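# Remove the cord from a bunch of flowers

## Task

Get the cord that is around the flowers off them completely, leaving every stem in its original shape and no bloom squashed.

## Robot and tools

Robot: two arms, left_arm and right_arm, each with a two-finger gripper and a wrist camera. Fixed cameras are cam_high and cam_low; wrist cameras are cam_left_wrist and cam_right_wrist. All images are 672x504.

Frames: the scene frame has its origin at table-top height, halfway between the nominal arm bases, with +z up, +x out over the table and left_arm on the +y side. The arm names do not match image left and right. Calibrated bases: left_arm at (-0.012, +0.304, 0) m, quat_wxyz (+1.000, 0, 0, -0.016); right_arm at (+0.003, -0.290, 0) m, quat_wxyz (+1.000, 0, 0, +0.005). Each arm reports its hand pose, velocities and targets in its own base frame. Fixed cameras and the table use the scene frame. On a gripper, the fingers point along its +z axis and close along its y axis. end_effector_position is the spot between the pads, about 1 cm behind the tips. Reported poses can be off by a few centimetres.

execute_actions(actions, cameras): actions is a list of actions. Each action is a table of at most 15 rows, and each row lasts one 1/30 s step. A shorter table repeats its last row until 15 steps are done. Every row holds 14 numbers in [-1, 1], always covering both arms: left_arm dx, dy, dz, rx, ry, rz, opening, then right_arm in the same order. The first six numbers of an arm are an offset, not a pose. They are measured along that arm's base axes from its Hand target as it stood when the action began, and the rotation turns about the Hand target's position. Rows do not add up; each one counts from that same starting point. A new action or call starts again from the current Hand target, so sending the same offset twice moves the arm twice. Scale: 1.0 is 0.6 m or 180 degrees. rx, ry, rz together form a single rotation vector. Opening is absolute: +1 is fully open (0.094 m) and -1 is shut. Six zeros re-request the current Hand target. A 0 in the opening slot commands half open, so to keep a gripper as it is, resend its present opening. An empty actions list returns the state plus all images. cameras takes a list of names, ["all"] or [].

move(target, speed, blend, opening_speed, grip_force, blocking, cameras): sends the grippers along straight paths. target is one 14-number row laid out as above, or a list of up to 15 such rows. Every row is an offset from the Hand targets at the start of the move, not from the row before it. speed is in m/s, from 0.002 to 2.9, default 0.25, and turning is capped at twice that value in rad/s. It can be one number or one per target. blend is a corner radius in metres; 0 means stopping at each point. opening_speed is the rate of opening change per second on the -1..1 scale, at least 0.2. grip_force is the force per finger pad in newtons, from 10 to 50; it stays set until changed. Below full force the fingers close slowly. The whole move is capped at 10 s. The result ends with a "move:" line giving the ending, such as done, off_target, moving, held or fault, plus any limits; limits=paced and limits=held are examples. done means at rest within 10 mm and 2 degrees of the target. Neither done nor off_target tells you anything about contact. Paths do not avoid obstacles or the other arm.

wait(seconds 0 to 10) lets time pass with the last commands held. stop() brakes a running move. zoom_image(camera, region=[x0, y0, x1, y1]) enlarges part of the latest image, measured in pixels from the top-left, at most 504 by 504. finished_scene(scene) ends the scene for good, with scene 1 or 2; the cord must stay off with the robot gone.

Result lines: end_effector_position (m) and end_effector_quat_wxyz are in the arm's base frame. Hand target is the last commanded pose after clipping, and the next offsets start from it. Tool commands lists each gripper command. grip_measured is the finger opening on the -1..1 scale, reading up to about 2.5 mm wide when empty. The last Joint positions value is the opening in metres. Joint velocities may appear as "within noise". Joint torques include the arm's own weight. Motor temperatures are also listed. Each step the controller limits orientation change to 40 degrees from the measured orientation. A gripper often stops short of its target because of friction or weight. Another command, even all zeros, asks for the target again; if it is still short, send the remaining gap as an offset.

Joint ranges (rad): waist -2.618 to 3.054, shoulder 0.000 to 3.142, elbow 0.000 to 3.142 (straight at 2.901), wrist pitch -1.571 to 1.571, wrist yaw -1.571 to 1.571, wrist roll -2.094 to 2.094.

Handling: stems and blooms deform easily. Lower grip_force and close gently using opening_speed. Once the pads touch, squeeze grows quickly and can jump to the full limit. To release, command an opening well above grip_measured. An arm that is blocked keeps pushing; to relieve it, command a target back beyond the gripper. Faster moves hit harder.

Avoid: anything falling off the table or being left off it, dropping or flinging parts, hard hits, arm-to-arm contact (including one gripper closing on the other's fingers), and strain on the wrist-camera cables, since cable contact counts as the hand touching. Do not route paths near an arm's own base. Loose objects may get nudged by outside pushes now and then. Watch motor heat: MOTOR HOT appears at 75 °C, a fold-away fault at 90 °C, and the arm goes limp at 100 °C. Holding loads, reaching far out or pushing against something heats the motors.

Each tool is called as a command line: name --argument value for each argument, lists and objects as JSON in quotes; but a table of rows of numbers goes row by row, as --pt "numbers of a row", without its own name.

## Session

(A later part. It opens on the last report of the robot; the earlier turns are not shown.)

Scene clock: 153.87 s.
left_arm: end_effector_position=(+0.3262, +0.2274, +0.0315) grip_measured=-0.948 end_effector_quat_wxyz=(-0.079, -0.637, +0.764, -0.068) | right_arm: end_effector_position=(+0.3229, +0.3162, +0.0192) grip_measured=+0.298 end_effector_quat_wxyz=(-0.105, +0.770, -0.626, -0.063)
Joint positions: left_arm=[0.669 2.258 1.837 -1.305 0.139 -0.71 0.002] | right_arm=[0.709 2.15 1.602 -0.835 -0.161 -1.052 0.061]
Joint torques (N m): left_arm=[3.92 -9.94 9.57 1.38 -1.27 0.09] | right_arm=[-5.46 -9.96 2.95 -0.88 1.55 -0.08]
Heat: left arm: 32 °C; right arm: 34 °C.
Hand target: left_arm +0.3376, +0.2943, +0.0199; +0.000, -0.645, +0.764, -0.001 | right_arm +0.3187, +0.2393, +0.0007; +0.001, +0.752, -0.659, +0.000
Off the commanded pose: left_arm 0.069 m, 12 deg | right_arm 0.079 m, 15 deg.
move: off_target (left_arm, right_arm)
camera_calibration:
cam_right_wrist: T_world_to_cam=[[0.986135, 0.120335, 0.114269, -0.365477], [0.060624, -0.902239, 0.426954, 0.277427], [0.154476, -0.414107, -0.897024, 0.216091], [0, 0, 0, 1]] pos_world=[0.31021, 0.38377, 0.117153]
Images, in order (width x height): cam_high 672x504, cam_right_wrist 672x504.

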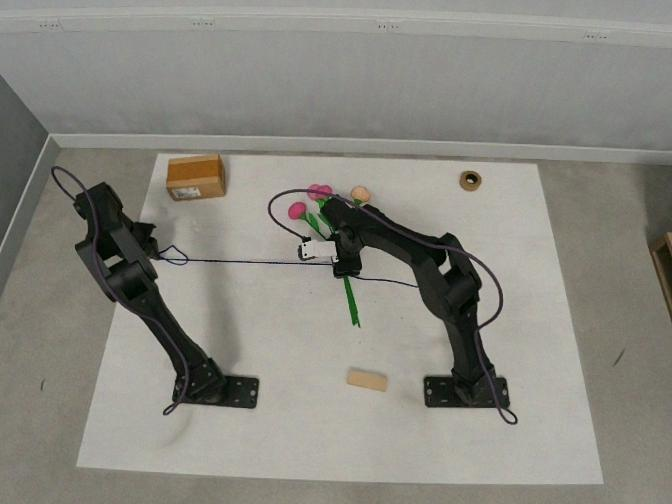

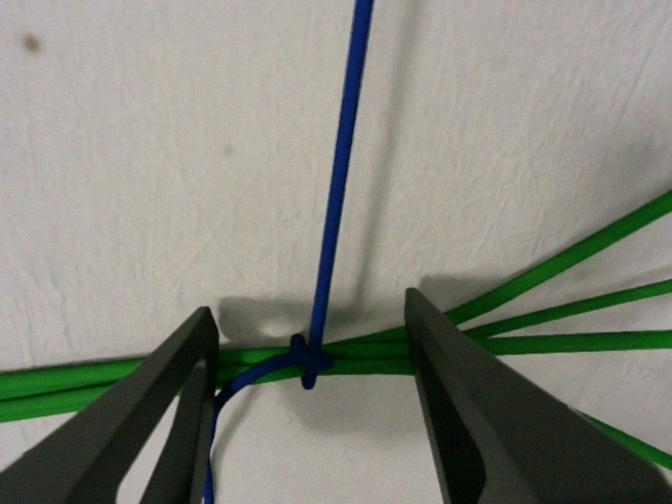

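move --target '[0,-0.14,0,0,0,0,-1,0,0.06,0.012,0,0,0,0.3]' --speed '[0.06]' --cameras '["cam_right_wrist","cam_high"]'

Scene clock: 157.60 s.
left_arm: end_effector_position=(+0.3298, +0.1993, +0.0146) grip_measured=-0.948 end_effector_quat_wxyz=(-0.040, -0.642, +0.765, -0.014) | right_arm: end_effector_position=(+0.3238, +0.2977, +0.0196) grip_measured=+0.298 end_effector_quat_wxyz=(-0.051, +0.756, -0.652, -0.023)
Joint positions: left_arm=[0.559 2.147 1.602 -1.101 0.039 -0.836 0.002] | right_arm=[0.717 2.187 1.684 -0.973 -0.06 -1 0.061]
Joint torques (N m): left_arm=[-0.4 -14.11 3.7 0.95 -0.3 -0.16] | right_arm=[-0.59 -7.57 7.61 -0.33 0.59 0.08]
Heat: left arm: 32 °C; right arm: 34 °C.
Hand target: left_arm +0.3376, +0.2104, +0.0198; +0.000, -0.645, +0.764, -0.001 | right_arm +0.3187, +0.2753, +0.0079; +0.001, +0.752, -0.659, +0.000
Off the commanded pose: left_arm 0.014 m, 5 deg | right_arm 0.026 m, 7 deg.
move: off_target (left_arm, right_arm)
camera_calibration:
cam_right_wrist: T_world_to_cam=[[0.99317, 0.0768029, 0.0878338, -0.353066], [0.0168189, -0.839173, 0.543604, 0.25365], [0.115458, -0.538414, -0.834733, 0.257031], [0, 0, 0, 1]] pos_world=[0.316712, 0.378362, 0.107678]
Images, in order (width x height): cam_high 672x504, cam_right_wrist 672x504.

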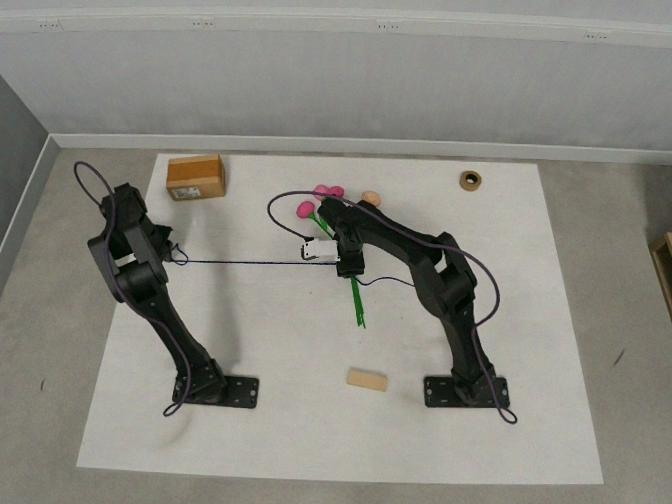

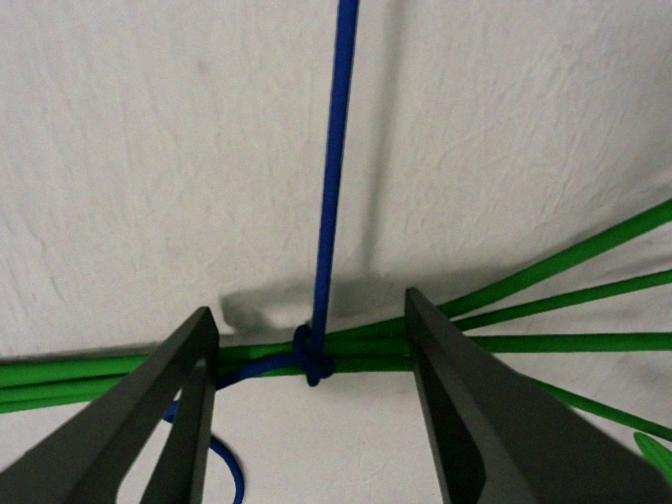

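move --pt "0 -0.06 -0.012 0 0 0 -1 0 0 0 0 0 0 0.3" --pt "0 -0.06 -0.012 0 0 0 -0.2 0 0 0 0 0 0 0.3" --pt "0 -0.06 0.12 0 0 0 -0.2 0 0 0 0 0 0 0.3" --pt "0.0 -0.38 0.15 0 0 0 -0.2 0 0 0 0 0 0 0.3" --speed '[0.05,0.05,0.12,0.3]' --blend '[0,0,0.02,0]' --opening_speed 1.5 --cameras '["cam_left_wrist","cam_high"]'

Scene clock: 164.07 s.
left_arm: end_effector_position=(+0.3415, -0.0220, +0.0968) grip_measured=-0.202 end_effector_quat_wxyz=(-0.013, -0.639, +0.769, +0.002) | right_arm: end_effector_position=(+0.3195, +0.2815, +0.0134) grip_measured=+0.298 end_effector_quat_wxyz=(-0.016, +0.755, -0.655, -0.001)
Joint positions: left_arm=[-0.059 1.866 1.531 -1.258 0.015 -1.445 0.037] | right_arm=[0.717 2.199 1.684 -1.024 -0.007 -0.995 0.061]
Joint torques (N m): left_arm=[0.34 -12.81 5.2 0.29 -0.08 -0.1] | right_arm=[-0.59 -8.2 7.61 -0.01 0.08 0.07]
Heat: left arm: 33 °C; right arm: 34 °C.
Hand target: left_arm +0.3375, -0.0176, +0.1098; +0.000, -0.645, +0.764, -0.001 | right_arm +0.3187, +0.2753, +0.0079; +0.001, +0.752, -0.659, +0.000
Off the commanded pose: left_arm 0.014 m, 2 deg | right_arm 0.008 m, 2 deg.
move: off_target (left_arm)
camera_calibration:
cam_left_wrist: T_world_to_cam=[[0.964199, -0.261129, 0.0461667, -0.34704], [-0.231297, -0.743015, 0.628037, 0.0257049], [-0.129696, -0.616231, -0.776813, 0.231716], [0, 0, 0, 1]] pos_world=[0.370614, 0.0712675, 0.179878]
Images, in order (width x height): cam_high 672x504, cam_left_wrist 672x504.

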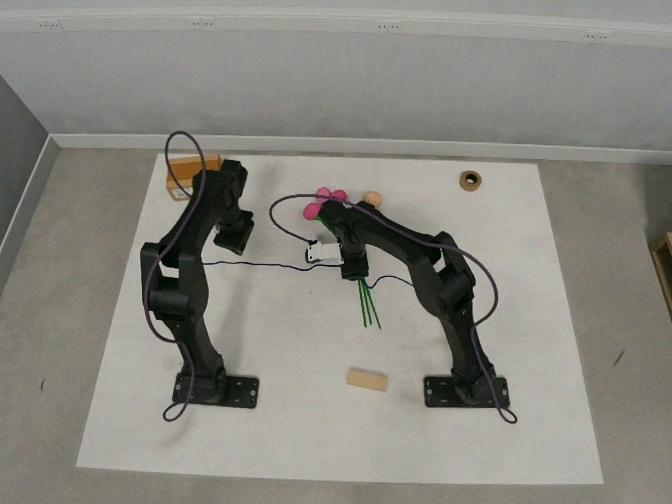

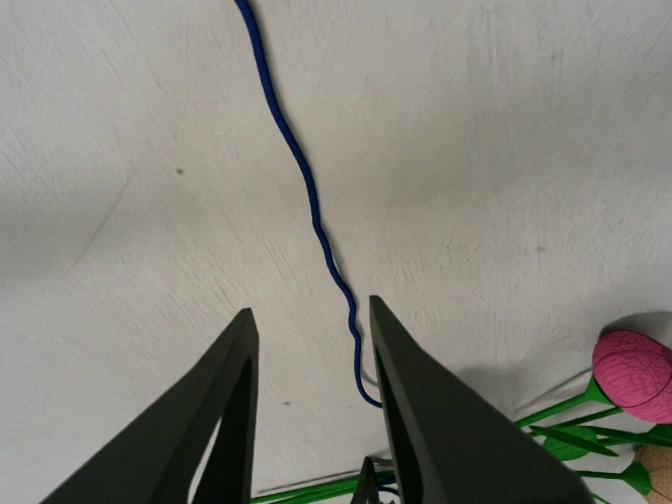

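move --pt "0 0 -0.16 0 0 0 -0.2 0 0 0 0 0 0 0.3" --pt "0 0 -0.195 0 0 0 -0.2 0 0 0 0 0 0 0.3" --pt "0 0 -0.195 0 0 0 -1 0 0 0 0 0 0 0.3" --speed '[0.08,0.03,0.03]' --blend '[0.005,0,0]' --opening_speed 1.5 --cameras '["cam_left_wrist","cam_right_wrist"]'

Scene clock: 168.93 s.
left_arm: end_effector_position=(+0.3393, -0.0218, +0.0125) grip_measured=-0.947 end_effector_quat_wxyz=(+0.003, -0.639, +0.769, -0.013) | right_arm: end_effector_position=(+0.3195, +0.2815, +0.0134) grip_measured=+0.298 end_effector_quat_wxyz=(-0.016, +0.755, -0.655, -0.001)
Joint positions: left_arm=[-0.059 1.901 1.229 -0.877 0.015 -1.446 0.002] | right_arm=[0.717 2.199 1.684 -1.024 -0.007 -0.995 0.061]
Joint torques (N m): left_arm=[0.38 -6.23 3.18 0.96 -0.11 -0.08] | right_arm=[-0.62 -8.18 7.61 -0.01 0.08 0.07]
Heat: left arm: 33 °C; right arm: 33 °C.
Hand target: left_arm +0.3375, -0.0176, -0.0072; +0.000, -0.645, +0.764, -0.001 | right_arm +0.3187, +0.2753, +0.0079; +0.001, +0.752, -0.659, +0.000
Off the commanded pose: left_arm 0.020 m, 2 deg | right_arm 0.008 m, 2 deg.
move: off_target (left_arm); target 3's new opening was sent with left_arm's hand 0.020 m and 2 deg from that target
camera_calibration:
cam_left_wrist: T_world_to_cam=[[0.961583, -0.259524, 0.0894767, -0.34062], [-0.257807, -0.741762, 0.619132, 0.0873456], [-0.0943089, -0.618414, -0.780173, 0.15408], [0, 0, 0, 1]] pos_world=[0.364584, 0.0716761, 0.0966083]
cam_right_wrist: T_world_to_cam=[[0.994827, 0.0752025, 0.0682973, -0.34675], [0.0181305, -0.792945, 0.609023, 0.229207], [0.0999561, -0.604634, -0.790206, 0.266615], [0, 0, 0, 1]] pos_world=[0.314151, 0.36903, 0.0947705]
Images, in order (width x height): cam_left_wrist 672x504, cam_right_wrist 672x504.

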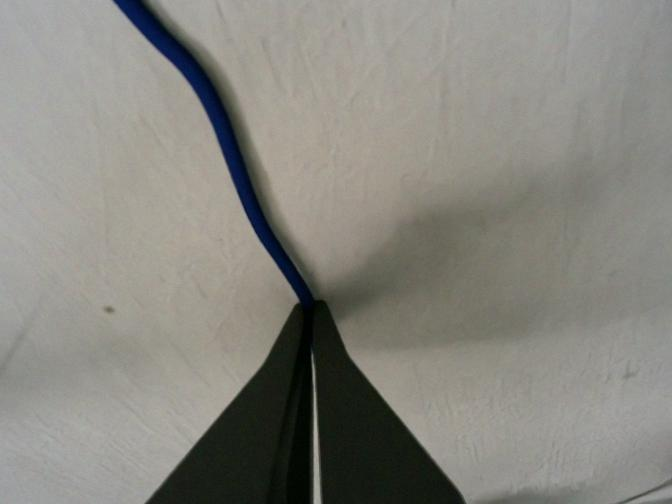

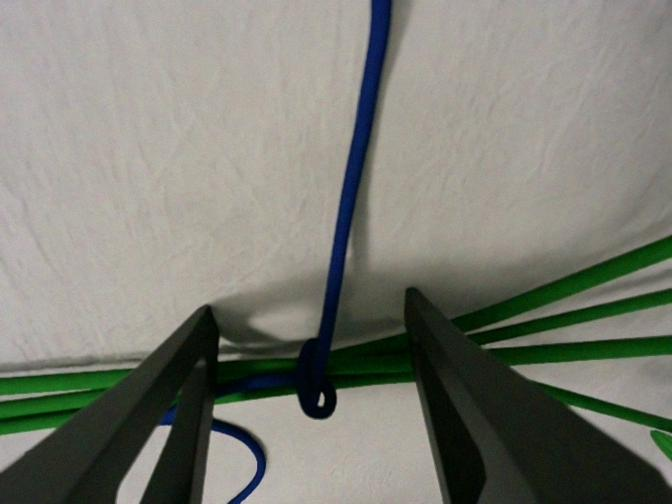

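move --target '[0,0.25,0.045,0,0,0,-1,0,-0.03,-0.005,0,0,0,0.3]' --speed '[0.06]' --cameras '["cam_right_wrist","cam_high"]'

Scene clock: 173.03 s.
left_arm: end_effector_position=(+0.3306, +0.0930, +0.0248) grip_measured=-0.947 end_effector_quat_wxyz=(-0.041, -0.639, +0.766, -0.054) | right_arm: end_effector_position=(+0.3220, +0.3069, +0.0147) grip_measured=+0.298 end_effector_quat_wxyz=(-0.066, +0.763, -0.641, -0.045)
Joint positions: left_arm=[0.339 1.948 1.341 -1.003 0.13 -1.048 0.002] | right_arm=[0.715 2.191 1.666 -0.929 -0.109 -1.023 0.061]
Joint torques (N m): left_arm=[2.5 -7.51 8.06 0.69 -1.19 0.05] | right_arm=[-3.32 -10.41 3.45 -0.44 1.07 -0.07]
Heat: left arm: 32 °C; right arm: 33 °C.
Hand target: left_arm +0.3376, +0.1323, +0.0199; +0.000, -0.645, +0.764, -0.001 | right_arm +0.3187, +0.2573, +0.0049; +0.001, +0.752, -0.659, +0.000
Off the commanded pose: left_arm 0.040 m, 8 deg | right_arm 0.051 m, 10 deg.
move: off_target (left_arm, right_arm)
camera_calibration:
cam_right_wrist: T_world_to_cam=[[0.991907, 0.0988607, 0.0796719, -0.357735], [0.0459997, -0.864669, 0.500231, 0.263172], [0.118343, -0.492518, -0.862219, 0.243533], [0, 0, 0, 1]] pos_world=[0.313914, 0.382867, 0.106834]
Images, in order (width x height): cam_high 672x504, cam_right_wrist 672x504.

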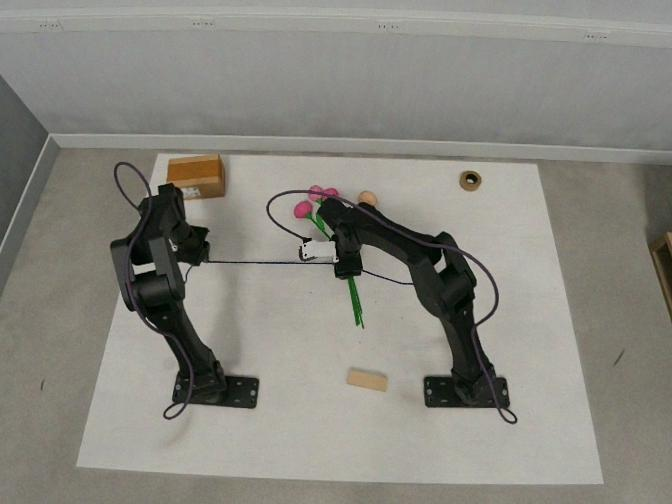

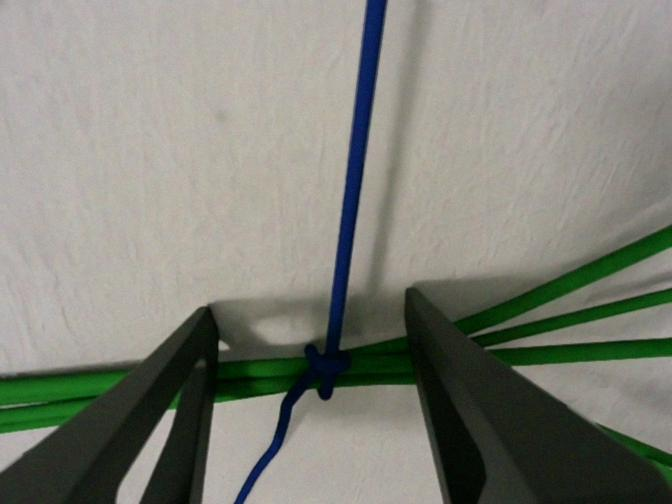

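move --target '[0,0.19,0,0,0,0,-1,0,-0.02,-0.008,0,0,0,0.3]' --speed '[0.05]' --cameras '["cam_right_wrist","cam_high"]'

Scene clock: 177.13 s.
left_arm: end_effector_position=(+0.3261, +0.1838, +0.0291) grip_measured=-0.947 end_effector_quat_wxyz=(-0.072, -0.636, +0.765, -0.067) | right_arm: end_effector_position=(+0.3225, +0.3153, +0.0157) grip_measured=+0.298 end_effector_quat_wxyz=(-0.096, +0.772, -0.626, -0.063)
Joint positions: left_arm=[0.582 2.14 1.637 -1.198 0.148 -0.796 0.002] | right_arm=[0.709 2.167 1.618 -0.854 -0.158 -1.057 0.061]
Joint torques (N m): left_arm=[3.88 -9.22 9.2 1.21 -1.37 0.11] | right_arm=[-4.57 -10.26 3.07 -0.78 1.53 0.02]
Heat: left arm: 32 °C; right arm: 34 °C.
Hand target: left_arm +0.3375, +0.2464, +0.0199; +0.000, -0.645, +0.764, -0.001 | right_arm +0.3187, +0.2453, +0.0000; +0.001, +0.752, -0.659, +0.000
Off the commanded pose: left_arm 0.064 m, 11 deg | right_arm 0.072 m, 14 deg.
move: off_target (left_arm, right_arm)
camera_calibration:
cam_right_wrist: T_world_to_cam=[[0.986814, 0.126183, 0.10137, -0.366417], [0.0693915, -0.895633, 0.439348, 0.273062], [0.146229, -0.426521, -0.892579, 0.219072], [0, 0, 0, 1]] pos_world=[0.310603, 0.384237, 0.112714]
Images, in order (width x height): cam_high 672x504, cam_right_wrist 672x504.

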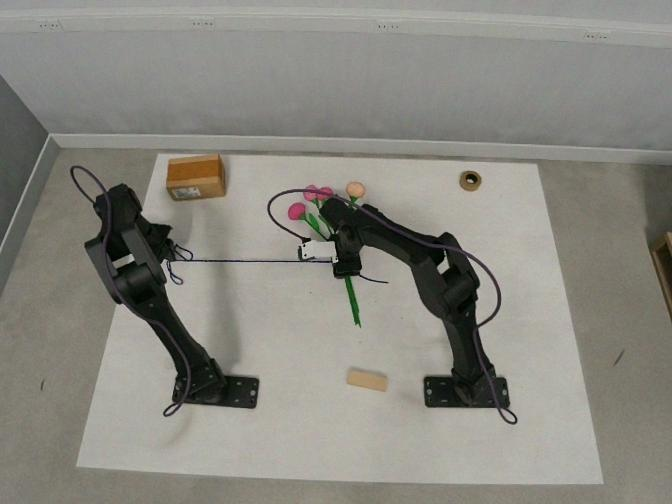

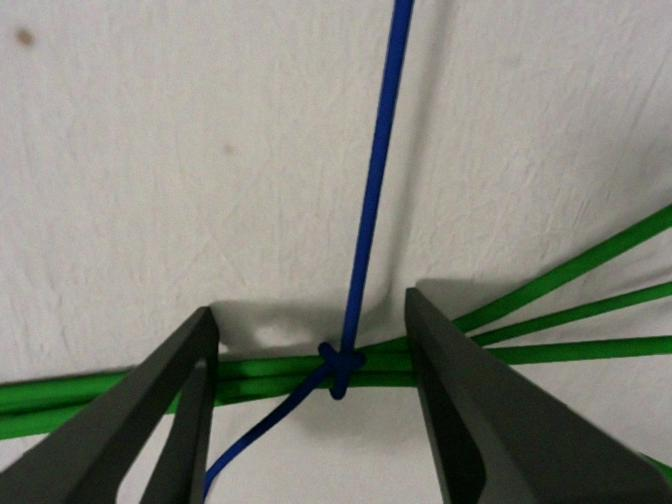

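move --target '[0,-0.14,0,0,0,0,-1,0,0.06,0.012,0,0,0,0.3]' --speed '[0.06]'

move --pt "0 -0.04 -0.012 0 0 0 -1 0 0 0 0 0 0 0.3" --pt "0 -0.04 -0.012 0 0 0 -0.2 0 0 0 0 0 0 0.3" --pt "0 -0.04 0.12 0 0 0 -0.2 0 0 0 0 0 0 0.3" --pt "0.0 -0.30 0.15 0 0 0 -0.2 0 0 0 0 0 0 0.3" --speed '[0.05,0.05,0.12,0.3]' --blend '[0,0,0.02,0]' --opening_speed 1.5 --cameras '["cam_left_wrist","cam_high","cam_right_wrist"]'

Scene clock: 183.17 s.
left_arm: end_effector_position=(+0.3318, +0.1573, +0.0140) grip_measured=-0.947 end_effector_quat_wxyz=(-0.030, -0.643, +0.765, -0.006) | right_arm: end_effector_position=(+0.3215, +0.2985, +0.0174) grip_measured=+0.298 end_effector_quat_wxyz=(-0.040, +0.759, -0.650, -0.019)
Joint positions: left_arm=[0.453 2.063 1.47 -1.034 0.026 -0.945 0.002] | right_arm=[0.726 2.204 1.706 -0.998 -0.049 -0.998 0.061]
Joint torques (N m): left_arm=[-0.39 -13.19 3.77 0.8 -0.17 -0.11] | right_arm=[-0.46 -7.64 7.84 -0.19 0.49 0.13]
Heat: left arm: 33 °C; right arm: 34 °C.
Hand target: left_arm +0.3375, +0.1623, +0.0198; +0.000, -0.645, +0.764, -0.001 | right_arm +0.3188, +0.2813, +0.0073; +0.001, +0.752, -0.659, +0.000
Off the commanded pose: left_arm 0.010 m, 4 deg | right_arm 0.020 m, 5 deg.
move: off_target (left_arm, right_arm)

Scene clock: 187.73 s.
left_arm: end_effector_position=(+0.3405, -0.0219, +0.0964) grip_measured=-0.202 end_effector_quat_wxyz=(-0.014, -0.639, +0.769, +0.003) | right_arm: end_effector_position=(+0.3187, +0.2882, +0.0135) grip_measured=+0.298 end_effector_quat_wxyz=(-0.018, +0.755, -0.655, -0.006)
Joint positions: left_arm=[-0.059 1.864 1.527 -1.258 0.015 -1.445 0.037] | right_arm=[0.726 2.212 1.706 -1.03 -0.017 -0.986 0.061]
Joint torques (N m): left_arm=[0.44 -12.68 5.34 0.29 -0.1 -0.11] | right_arm=[-0.46 -8.09 7.91 -0.03 0.14 0.08]
Heat: left arm: 33 °C; right arm: 34 °C.
Hand target: left_arm +0.3375, -0.0177, +0.1098; +0.000, -0.645, +0.764, -0.001 | right_arm +0.3188, +0.2814, +0.0073; +0.001, +0.752, -0.659, +0.000
Off the commanded pose: left_arm 0.014 m, 2 deg | right_arm 0.009 m, 2 deg.
move: off_target (left_arm)
camera_calibration:
cam_left_wrist: T_world_to_cam=[[0.964278, -0.261143, 0.0444112, -0.345946], [-0.230179, -0.743075, 0.628377, 0.0253139], [-0.131096, -0.616152, -0.776641, 0.231921], [0, 0, 0, 1]] pos_world=[0.369819, 0.0713672, 0.179577]
cam_right_wrist: T_world_to_cam=[[0.995109, 0.0749961, 0.0642902, -0.346486], [0.0212457, -0.798099, 0.602152, 0.235073], [0.0964689, -0.597841, -0.795789, 0.270048], [0, 0, 0, 1]] pos_world=[0.313746, 0.375042, 0.0956275]
Images, in order (width x height): cam_high 672x504, cam_left_wrist 672x504, cam_right_wrist 672x504.

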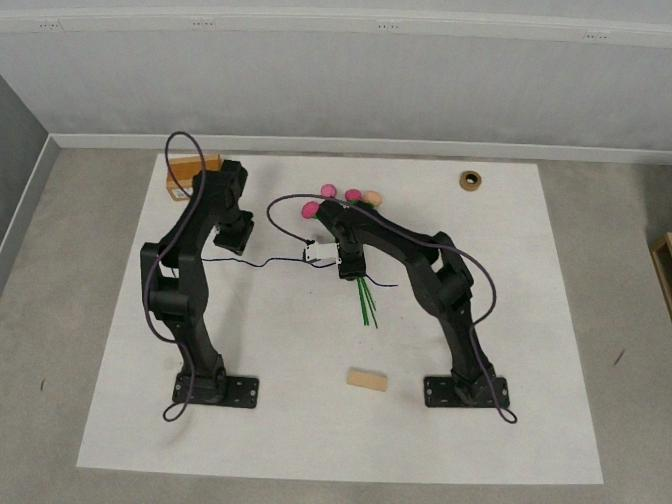

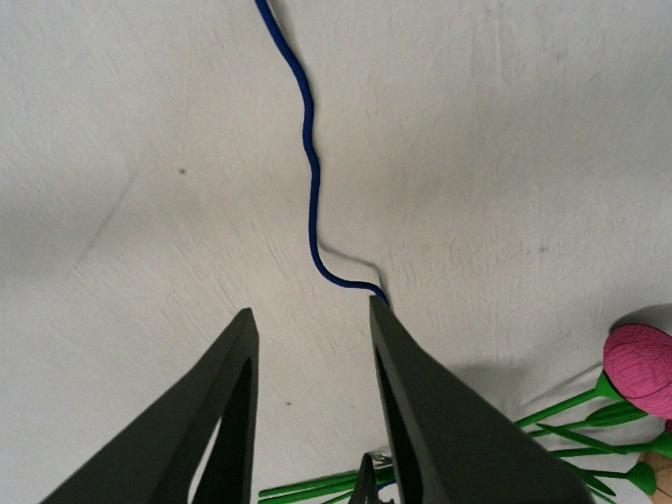

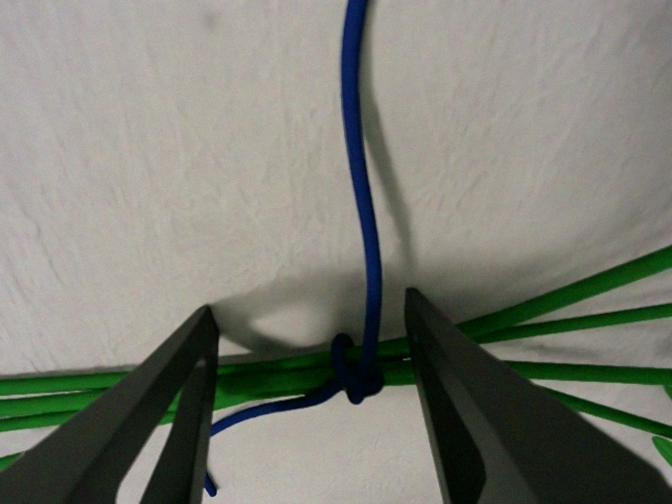

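move --pt "0 0 -0.16 0 0 0 -0.2 0 0 0 0 0 0 0.3" --pt "0 0 -0.195 0 0 0 -0.2 0 0 0 0 0 0 0.3" --pt "0 0 -0.195 0 0 0 -1 0 0 0 0 0 0 0.3" --pt "0 0.15 -0.15 0 0 0 -1 0 -0.02 -0.003 0 0 0 0.3" --speed '[0.08,0.03,0.03,0.05]' --blend '[0.005,0,0,0]' --opening_speed 1.5 --cameras '["cam_high","cam_right_wrist"]'

Scene clock: 195.43 s.
left_arm: end_effector_position=(+0.3338, +0.0447, +0.0213) grip_measured=-0.948 end_effector_quat_wxyz=(-0.027, -0.640, +0.767, -0.042) | right_arm: end_effector_position=(+0.3182, +0.2916, +0.0127) grip_measured=+0.298 end_effector_quat_wxyz=(-0.024, +0.763, -0.645, -0.014)
Joint positions: left_arm=[0.184 1.901 1.264 -0.94 0.101 -1.207 0.002] | right_arm=[0.725 2.212 1.702 -1.018 -0.035 -1.012 0.061]
Joint torques (N m): left_arm=[2 -7.79 7.42 0.44 -0.88 0.04] | right_arm=[-2.3 -10.04 3.75 0.1 0.34 0.08]
Heat: left arm: 32 °C; right arm: 34 °C.
Hand target: left_arm +0.3376, +0.0724, +0.0199; +0.000, -0.645, +0.764, -0.001 | right_arm +0.3187, +0.2694, +0.0055; +0.001, +0.752, -0.659, +0.000
Off the commanded pose: left_arm 0.028 m, 6 deg | right_arm 0.023 m, 4 deg.
move: off_target (left_arm, right_arm); target 3's new opening was sent with left_arm's hand 0.020 m and 2 deg from that target
camera_calibration:
cam_right_wrist: T_world_to_cam=[[0.99318, 0.099196, 0.0612659, -0.35262], [0.044573, -0.808611, 0.586653, 0.234071], [0.107734, -0.579922, -0.807517, 0.262839], [0, 0, 0, 1]] pos_world=[0.311465, 0.376677, 0.0965321]
Images, in order (width x height): cam_high 672x504, cam_right_wrist 672x504.

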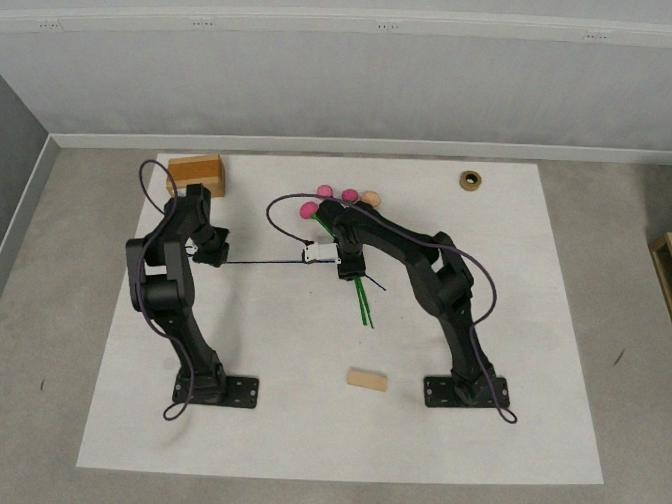

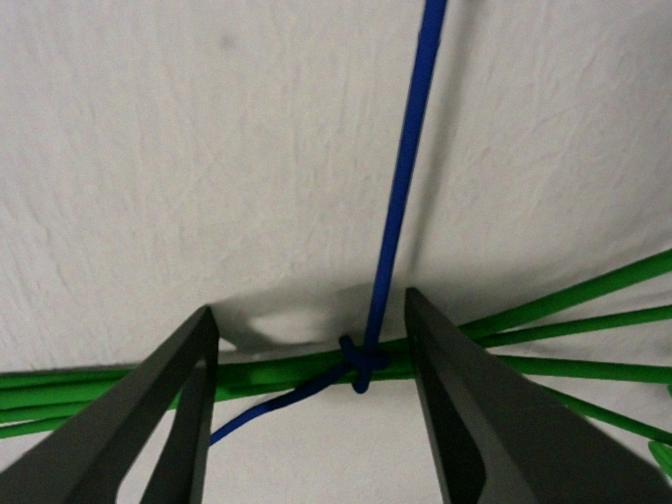

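move --target '[0,0.1,0,0,0,0,-1,0,0,0,0,0,0,0.3]' --speed '[0.04]' --cameras '["cam_high","cam_right_wrist"]'

Scene clock: 198.33 s.
left_arm: end_effector_position=(+0.3309, +0.0937, +0.0246) grip_measured=-0.948 end_effector_quat_wxyz=(-0.039, -0.638, +0.767, -0.052) | right_arm: end_effector_position=(+0.3200, +0.3080, +0.0142) grip_measured=+0.298 end_effector_quat_wxyz=(-0.052, +0.765, -0.641, -0.039)
Joint positions: left_arm=[0.339 1.948 1.341 -1.002 0.125 -1.048 0.002] | right_arm=[0.727 2.212 1.702 -0.969 -0.092 -1.015 0.061]
Joint torques (N m): left_arm=[2.78 -7.57 8.12 0.7 -1.12 0.08] | right_arm=[-2.4 -10.11 4.16 -0.26 0.92 0.08]
Heat: left arm: 32 °C; right arm: 34 °C.
Hand target: left_arm +0.3376, +0.1323, +0.0198; +0.000, -0.645, +0.764, -0.001 | right_arm +0.3187, +0.2694, +0.0055; +0.001, +0.752, -0.659, +0.000
Off the commanded pose: left_arm 0.040 m, 7 deg | right_arm 0.040 m, 8 deg.
move: off_target (left_arm, right_arm)
camera_calibration:
cam_right_wrist: T_world_to_cam=[[0.992324, 0.103118, 0.0682564, -0.357173], [0.0522306, -0.849807, 0.524499, 0.257495], [0.11209, -0.516908, -0.84867, 0.253155], [0, 0, 0, 1]] pos_world=[0.312607, 0.38651, 0.104168]
Images, in order (width x height): cam_high 672x504, cam_right_wrist 672x504.

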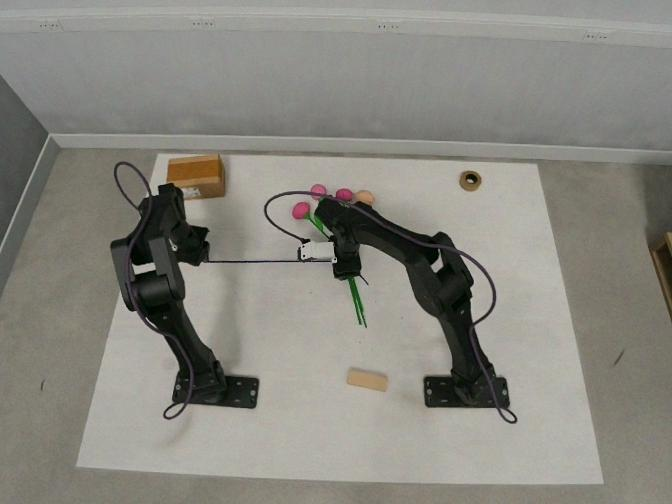

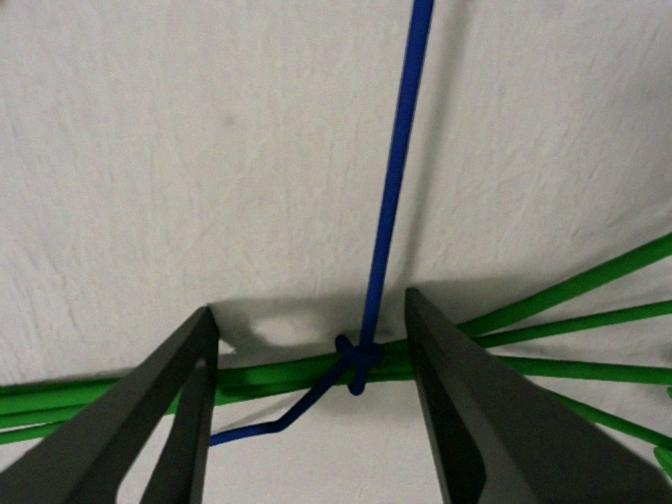

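move --target '[0,0.06,0,0,0,0,-1,0,0.01,0,0,0,0,0.3]' --speed '[0.03]' --cameras '["cam_right_wrist"]'

zoom_image --camera "cam_right_wrist" --region '[150, 300, 450, 504]'

Scene clock: 201.47 s.
left_arm: end_effector_position=(+0.3312, +0.1321, +0.0245) grip_measured=-0.948 end_effector_quat_wxyz=(-0.036, -0.640, +0.766, -0.048) | right_arm: end_effector_position=(+0.3193, +0.3109, +0.0144) grip_measured=+0.298 end_effector_quat_wxyz=(-0.055, +0.765, -0.641, -0.039)
Joint positions: left_arm=[0.433 2.001 1.417 -1.032 0.112 -0.957 0.002] | right_arm=[0.732 2.212 1.702 -0.963 -0.093 -1.011 0.061]
Joint torques (N m): left_arm=[2.19 -8.1 8.18 0.74 -0.99 0.06] | right_arm=[-1.95 -9.25 5.93 -0.36 0.94 0.13]
Heat: left arm: 33 °C; right arm: 34 °C.
Hand target: left_arm +0.3376, +0.1684, +0.0199; +0.000, -0.645, +0.764, -0.001 | right_arm +0.3187, +0.2754, +0.0055; +0.001, +0.752, -0.659, +0.000
Off the commanded pose: left_arm 0.037 m, 7 deg | right_arm 0.037 m, 8 deg.
move: off_target (left_arm, right_arm)
camera_calibration:
cam_right_wrist: T_world_to_cam=[[0.992025, 0.10361, 0.0717716, -0.356846], [0.0514111, -0.852537, 0.520132, 0.261074], [0.115079, -0.512294, -0.851065, 0.252536], [0, 0, 0, 1]] pos_world=[0.311517, 0.388921, 0.104744]
Images, in order (width x height): cam_right_wrist 672x504.

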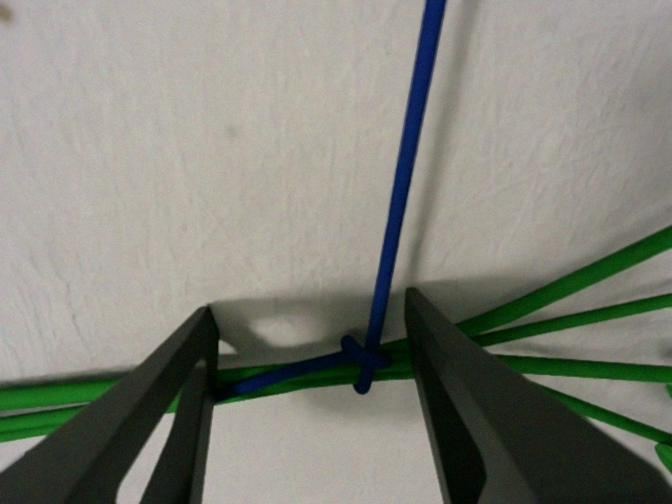

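Scaled by 1.680 from the camera's 672x504 image, which has a finer 960x720 frame.

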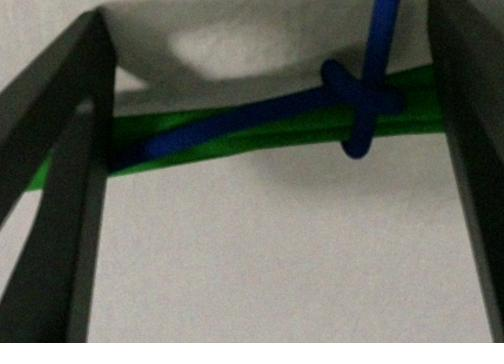

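move --target '[0,0.04,0,0,0,0,-1,0,0.008,0,0,0,0,0.3]' --speed '[0.02]' --cameras '["cam_right_wrist"]'

Scene clock: 204.27 s.
left_arm: end_effector_position=(+0.3315, +0.1612, +0.0254) grip_measured=-0.948 end_effector_quat_wxyz=(-0.031, -0.643, +0.764, -0.042) | right_arm: end_effector_position=(+0.3192, +0.3117, +0.0147) grip_measured=+0.298 end_effector_quat_wxyz=(-0.055, +0.764, -0.642, -0.037)
Joint positions: left_arm=[0.496 2.041 1.483 -1.055 0.095 -0.9 0.002] | right_arm=[0.735 2.212 1.704 -0.963 -0.089 -1.003 0.061]
Joint torques (N m): left_arm=[1.69 -8.14 7.97 0.77 -0.87 0.07] | right_arm=[-1.5 -8.51 7.25 -0.42 0.89 0.14]
Heat: left arm: 33 °C; right arm: 35 °C.
Hand target: left_arm +0.3375, +0.1924, +0.0198; +0.000, -0.645, +0.764, -0.001 | right_arm +0.3187, +0.2802, +0.0055; +0.001, +0.752, -0.659, +0.000
Off the commanded pose: left_arm 0.032 m, 6 deg | right_arm 0.033 m, 8 deg.
move: off_target (left_arm, right_arm)
camera_calibration:
cam_right_wrist: T_world_to_cam=[[0.992256, 0.0992099, 0.0747294, -0.355618], [0.045811, -0.851563, 0.522247, 0.263091], [0.115449, -0.51478, -0.849514, 0.253886], [0, 0, 0, 1]] pos_world=[0.311501, 0.390015, 0.104856]
Images, in order (width x height): cam_right_wrist 672x504.

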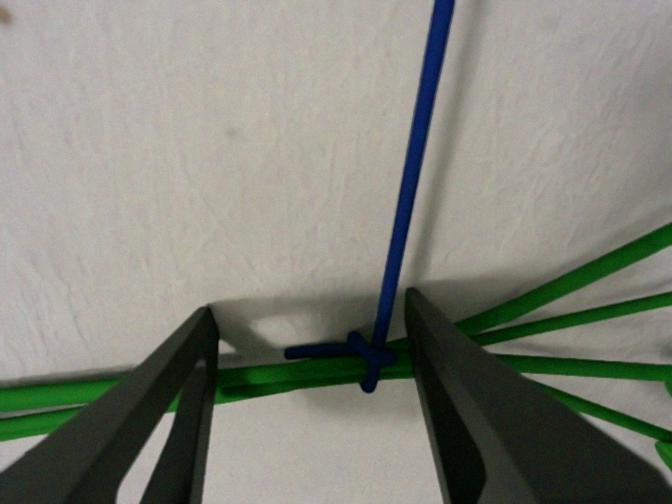

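Force is dropping as it slides. Continue slowly.

move --target '[0,0.05,0,0,0,0,-1,0,0.012,0,0,0,0,0.3]' --speed '[0.02]' --cameras '["cam_right_wrist"]'

Scene clock: 206.93 s.
left_arm: end_effector_position=(+0.3332, +0.1993, +0.0261) grip_measured=-0.948 end_effector_quat_wxyz=(-0.018, -0.645, +0.764, -0.031) | right_arm: end_effector_position=(+0.3194, +0.3083, +0.0146) grip_measured=+0.298 end_effector_quat_wxyz=(-0.042, +0.762, -0.646, -0.022)
Joint positions: left_arm=[0.567 2.099 1.576 -1.075 0.066 -0.834 0.002] | right_arm=[0.743 2.224 1.726 -0.995 -0.055 -0.991 0.061]
Joint torques (N m): left_arm=[1.16 -8.66 7.92 0.68 -0.54 0.1] | right_arm=[-1.06 -7.95 8.01 -0.27 0.53 0.15]
Heat: left arm: 33 °C; right arm: 34 °C.
Hand target: left_arm +0.3376, +0.2224, +0.0199; +0.000, -0.645, +0.764, -0.001 | right_arm +0.3187, +0.2874, +0.0055; +0.001, +0.752, -0.659, +0.000
Off the commanded pose: left_arm 0.024 m, 4 deg | right_arm 0.023 m, 6 deg.
move: off_target (left_arm, right_arm)
camera_calibration:
cam_right_wrist: T_world_to_cam=[[0.992572, 0.0946076, 0.0764902, -0.354127], [0.0364133, -0.830914, 0.555208, 0.256359], [0.116084, -0.548299, -0.828187, 0.261765], [0, 0, 0, 1]] pos_world=[0.311775, 0.390041, 0.101545]
Images, in order (width x height): cam_right_wrist 672x504.

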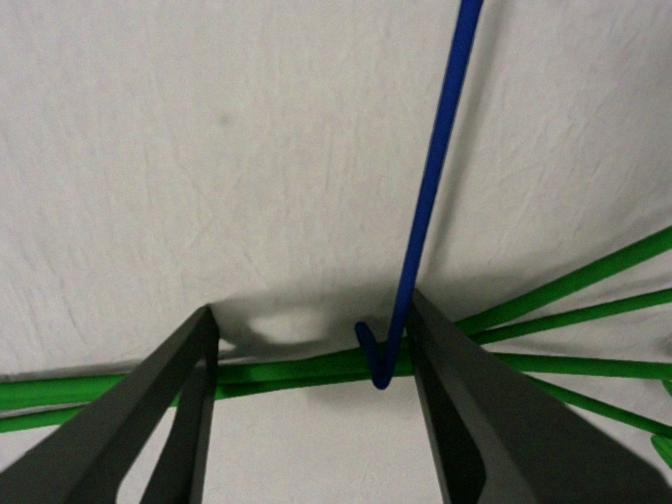

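move --target '[0,0.04,0,0,0,0,-1,0,0.008,0,0,0,0,0.3]' --speed '[0.03]' --cameras '["cam_right_wrist","cam_high"]'

Scene clock: 210.10 s.
left_arm: end_effector_position=(+0.3338, +0.2219, +0.0255) grip_measured=-0.948 end_effector_quat_wxyz=(-0.019, -0.643, +0.765, -0.028) | right_arm: end_effector_position=(+0.3200, +0.3119, +0.0146) grip_measured=+0.298 end_effector_quat_wxyz=(-0.041, +0.762, -0.646, -0.021)
Joint positions: left_arm=[0.611 2.152 1.656 -1.107 0.059 -0.787 0.002] | right_arm=[0.75 2.237 1.749 -1.006 -0.05 -0.983 0.061]
Joint torques (N m): left_arm=[1.55 -9.01 8.09 0.74 -0.55 0.04] | right_arm=[-0.92 -8.05 7.95 -0.26 0.49 0.17]
Heat: left arm: 33 °C; right arm: 34 °C.
Hand target: left_arm +0.3376, +0.2464, +0.0198; +0.000, -0.645, +0.764, -0.001 | right_arm +0.3187, +0.2921, +0.0054; +0.001, +0.752, -0.659, +0.000
Off the commanded pose: left_arm 0.025 m, 4 deg | right_arm 0.022 m, 6 deg.
move: off_target (left_arm, right_arm)
camera_calibration:
cam_right_wrist: T_world_to_cam=[[0.992584, 0.0938268, 0.0772943, -0.354853], [0.0348056, -0.828559, 0.558819, 0.259018], [0.116475, -0.551985, -0.825679, 0.26473], [0, 0, 0, 1]] pos_world=[0.312371, 0.394033, 0.101266]
Images, in order (width x height): cam_high 672x504, cam_right_wrist 672x504.

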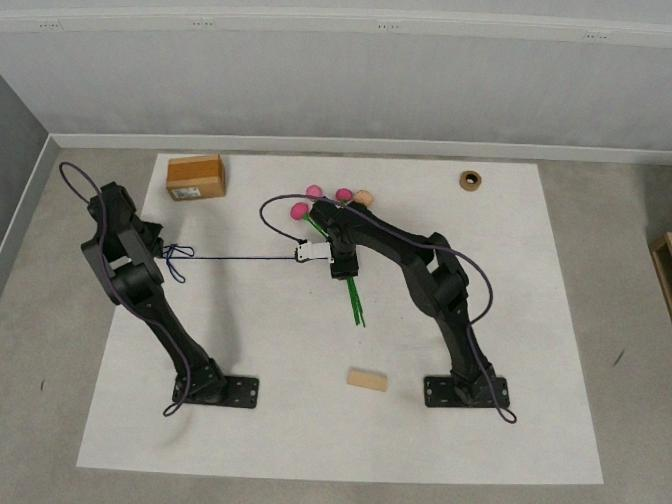

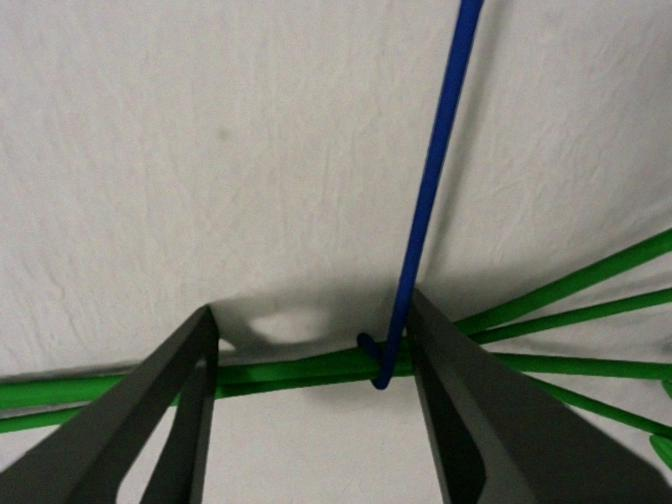

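move --target '[0,0.05,0,0,0,0,-1,0,-0.01,0,0,0,0,0.3]' --speed '[0.03]' --cameras '["cam_right_wrist","cam_high"]'

Scene clock: 212.90 s.
left_arm: end_effector_position=(+0.3314, +0.2662, +0.0302) grip_measured=-0.948 end_effector_quat_wxyz=(-0.005, -0.647, +0.762, -0.013) | right_arm: end_effector_position=(+0.3204, +0.3031, +0.0141) grip_measured=+0.298 end_effector_quat_wxyz=(-0.028, +0.760, -0.649, -0.011)
Joint positions: left_arm=[0.685 2.222 1.79 -1.149 0.026 -0.722 0.002] | right_arm=[0.743 2.237 1.749 -1.029 -0.029 -0.983 0.061]
Joint torques (N m): left_arm=[-0.23 -9.18 7.6 0.68 -0.21 0.05] | right_arm=[-1.31 -9.01 5.86 -0.06 0.27 0.07]
Heat: left arm: 33 °C; right arm: 34 °C.
Hand target: left_arm +0.3376, +0.2763, +0.0199; +0.000, -0.645, +0.764, -0.001 | right_arm +0.3187, +0.2861, +0.0054; +0.001, +0.752, -0.659, +0.000
Off the commanded pose: left_arm 0.016 m, 2 deg | right_arm 0.019 m, 4 deg.
move: off_target (left_arm, right_arm)
camera_calibration:
cam_right_wrist: T_world_to_cam=[[0.993473, 0.0883373, 0.0721627, -0.352935], [0.029653, -0.810905, 0.584426, 0.247971], [0.110144, -0.578471, -0.808232, 0.269193], [0, 0, 0, 1]] pos_world=[0.313629, 0.387979, 0.0981188]
Images, in order (width x height): cam_high 672x504, cam_right_wrist 672x504.

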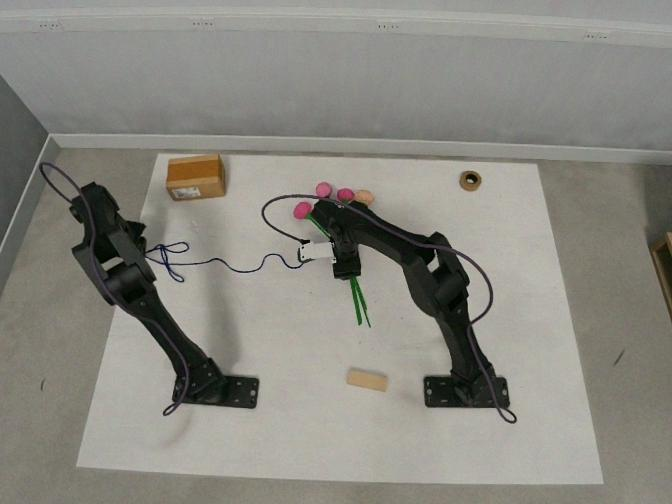

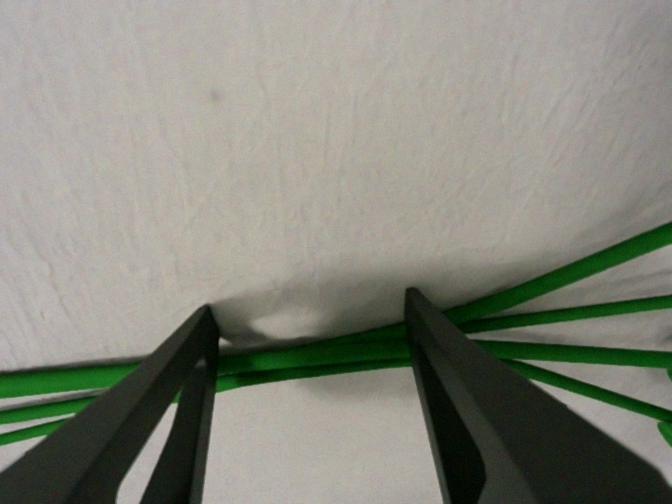

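move --pt "-0.08 -0.14 -0.01 0 0 0 -1 0.0 0.06 0.012 0 0 0 0.3" --pt "-0.08 -0.14 -0.012 0 0 0 -0.3 0.0 0.06 0.012 0 0 0 0.3" --pt "-0.08 -0.14 0.15 0 0 0 -0.3 0 0.06 0.2 0 0 0 0.3" --speed '[0.08,0.05,0.12]' --opening_speed 1.5 --cameras '["cam_right_wrist","cam_high"]'

Scene clock: 219.50 s.
left_arm: end_effector_position=(+0.2858, +0.1865, +0.0898) grip_measured=-0.302 end_effector_quat_wxyz=(-0.030, -0.641, +0.767, -0.006) | right_arm: end_effector_position=(+0.3209, +0.3175, +0.1200) grip_measured=+0.298 end_effector_quat_wxyz=(-0.010, +0.751, -0.660, +0.005)
Joint positions: left_arm=[0.585 1.899 1.546 -1.275 0.018 -0.807 0.033] | right_arm=[0.782 2.328 2.329 -1.55 0.009 -0.918 0.061]
Joint torques (N m): left_arm=[-0.08 -12.88 7.51 0.27 -0.11 -0.11] | right_arm=[0.7 -10.48 8.4 0.11 -0.05 0.07]
Heat: left arm: 33 °C; right arm: 34 °C.
Hand target: left_arm +0.2896, +0.1923, +0.1099; +0.000, -0.645, +0.764, -0.001 | right_arm +0.3187, +0.3222, +0.1255; +0.001, +0.752, -0.659, +0.000
Off the commanded pose: left_arm 0.021 m, 4 deg | right_arm 0.007 m, 1 deg.
joint sent to its limit (right arm) — joint 4 (wrist pitch), lower limit. The joint targets still meet the commanded pose.
move: off_target (left_arm); target 2's new opening was sent with left_arm's hand 0.011 m and 1 deg from that target
camera_calibration:
cam_right_wrist: T_world_to_cam=[[0.995547, 0.0642632, 0.0689642, -0.354989], [0.00726556, -0.781737, 0.623566, 0.190992], [0.0939842, -0.620288, -0.778723, 0.378025], [0, 0, 0, 1]] pos_world=[0.316492, 0.406603, 0.199763]
Images, in order (width x height): cam_high 672x504, cam_right_wrist 672x504.

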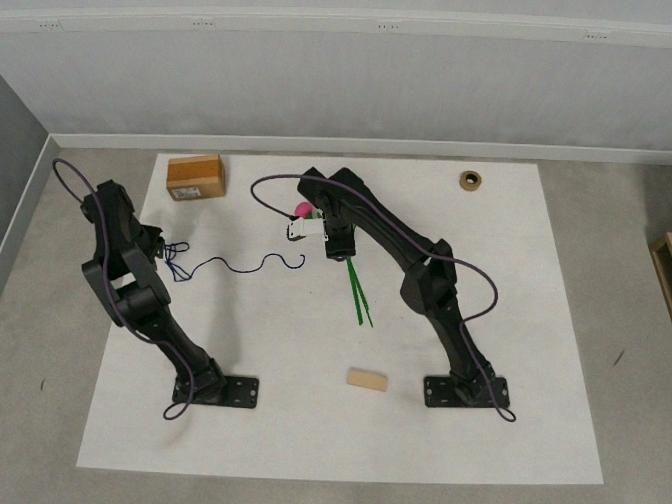

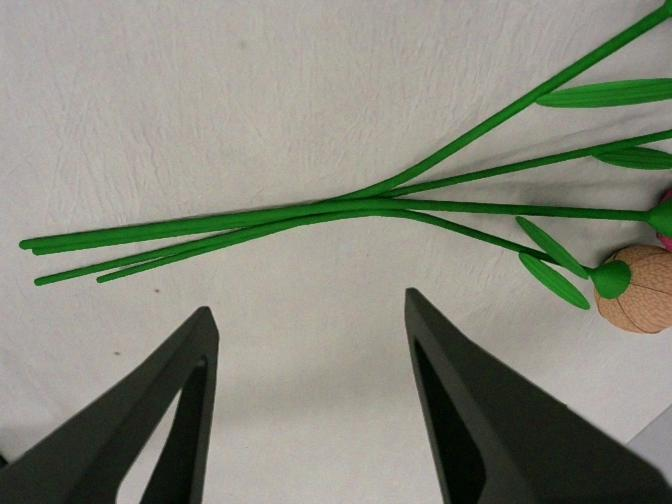

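zoom_image --camera "cam_high" --region '[130, 180, 430, 340]'

Scaled by 1.680 from the camera's 672x504 image, which has a finer 960x720 frame.

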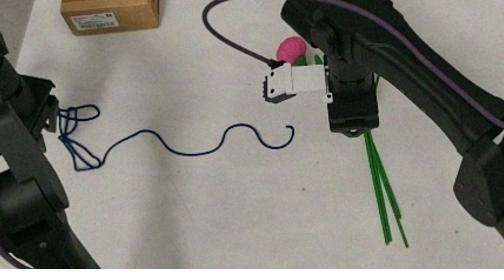

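move --target '[-0.12,-0.05,0.05,0,0,0,-0.3,-0.12,-0.35,0.05,0,0,0,0.3]' --speed '[0.25]' --cameras '["cam_low","cam_high"]'

zoom_image --camera "cam_high" --region '[130, 180, 430, 340]'

Scene clock: 223.30 s.
left_arm: end_effector_position=(+0.2263, +0.1631, +0.1363) grip_measured=-0.302 end_effector_quat_wxyz=(-0.002, -0.645, +0.764, -0.009) | right_arm: end_effector_position=(+0.2490, +0.1113, +0.1526) grip_measured=+0.298 end_effector_quat_wxyz=(+0.011, +0.749, -0.663, +0.003)
Joint positions: left_arm=[0.633 1.599 1.376 -1.35 0.018 -0.77 0.033] | right_arm=[0.426 1.593 1.434 -1.429 0.014 -1.267 0.061]
Joint torques (N m): left_arm=[0.44 -9.21 4.38 0.39 -0.11 0.07] | right_arm=[-0.21 -6.75 5.9 0.18 -0.1 -0.09]
Heat: left arm: 33 °C; right arm: 34 °C.
Hand target: left_arm +0.2176, +0.1624, +0.1399; +0.000, -0.645, +0.764, -0.001 | right_arm +0.2466, +0.1122, +0.1555; +0.001, +0.752, -0.659, +0.000
Off the commanded pose: left_arm 0.009 m, 1 deg | right_arm 0.004 m, 1 deg.
move: done
Images, in order (width x height): cam_high 672x504, cam_low 672x504.

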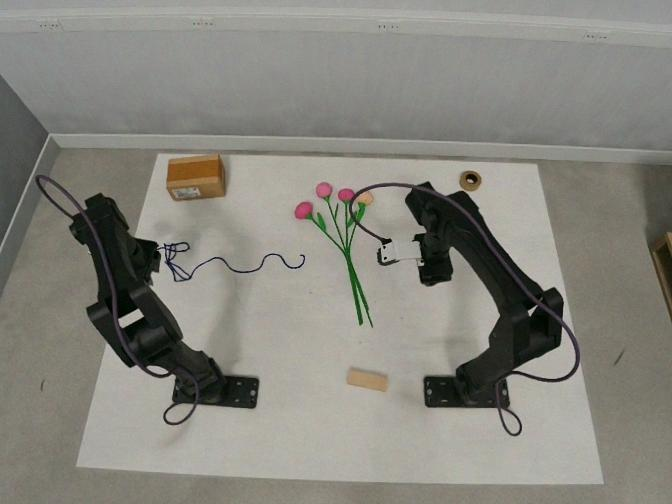

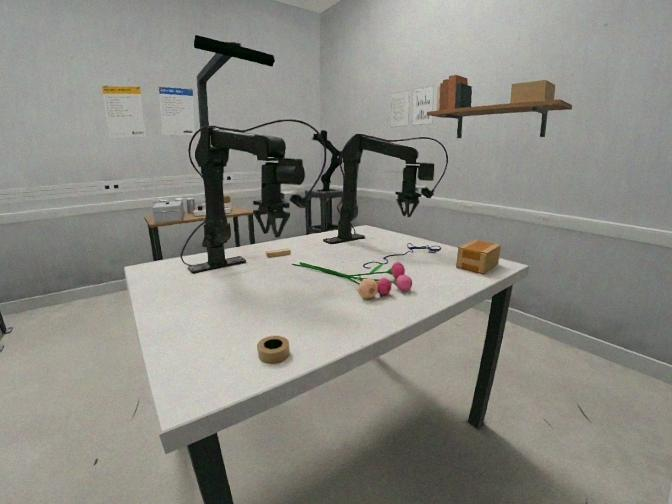

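Scaled by 1.680 from the camera's 672x504 image, which has a finer 960x720 frame.

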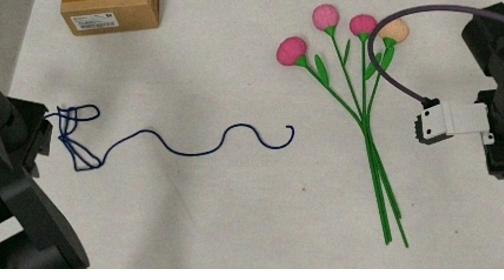

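finished_scene --scene 2

The scene is finished: the task was done.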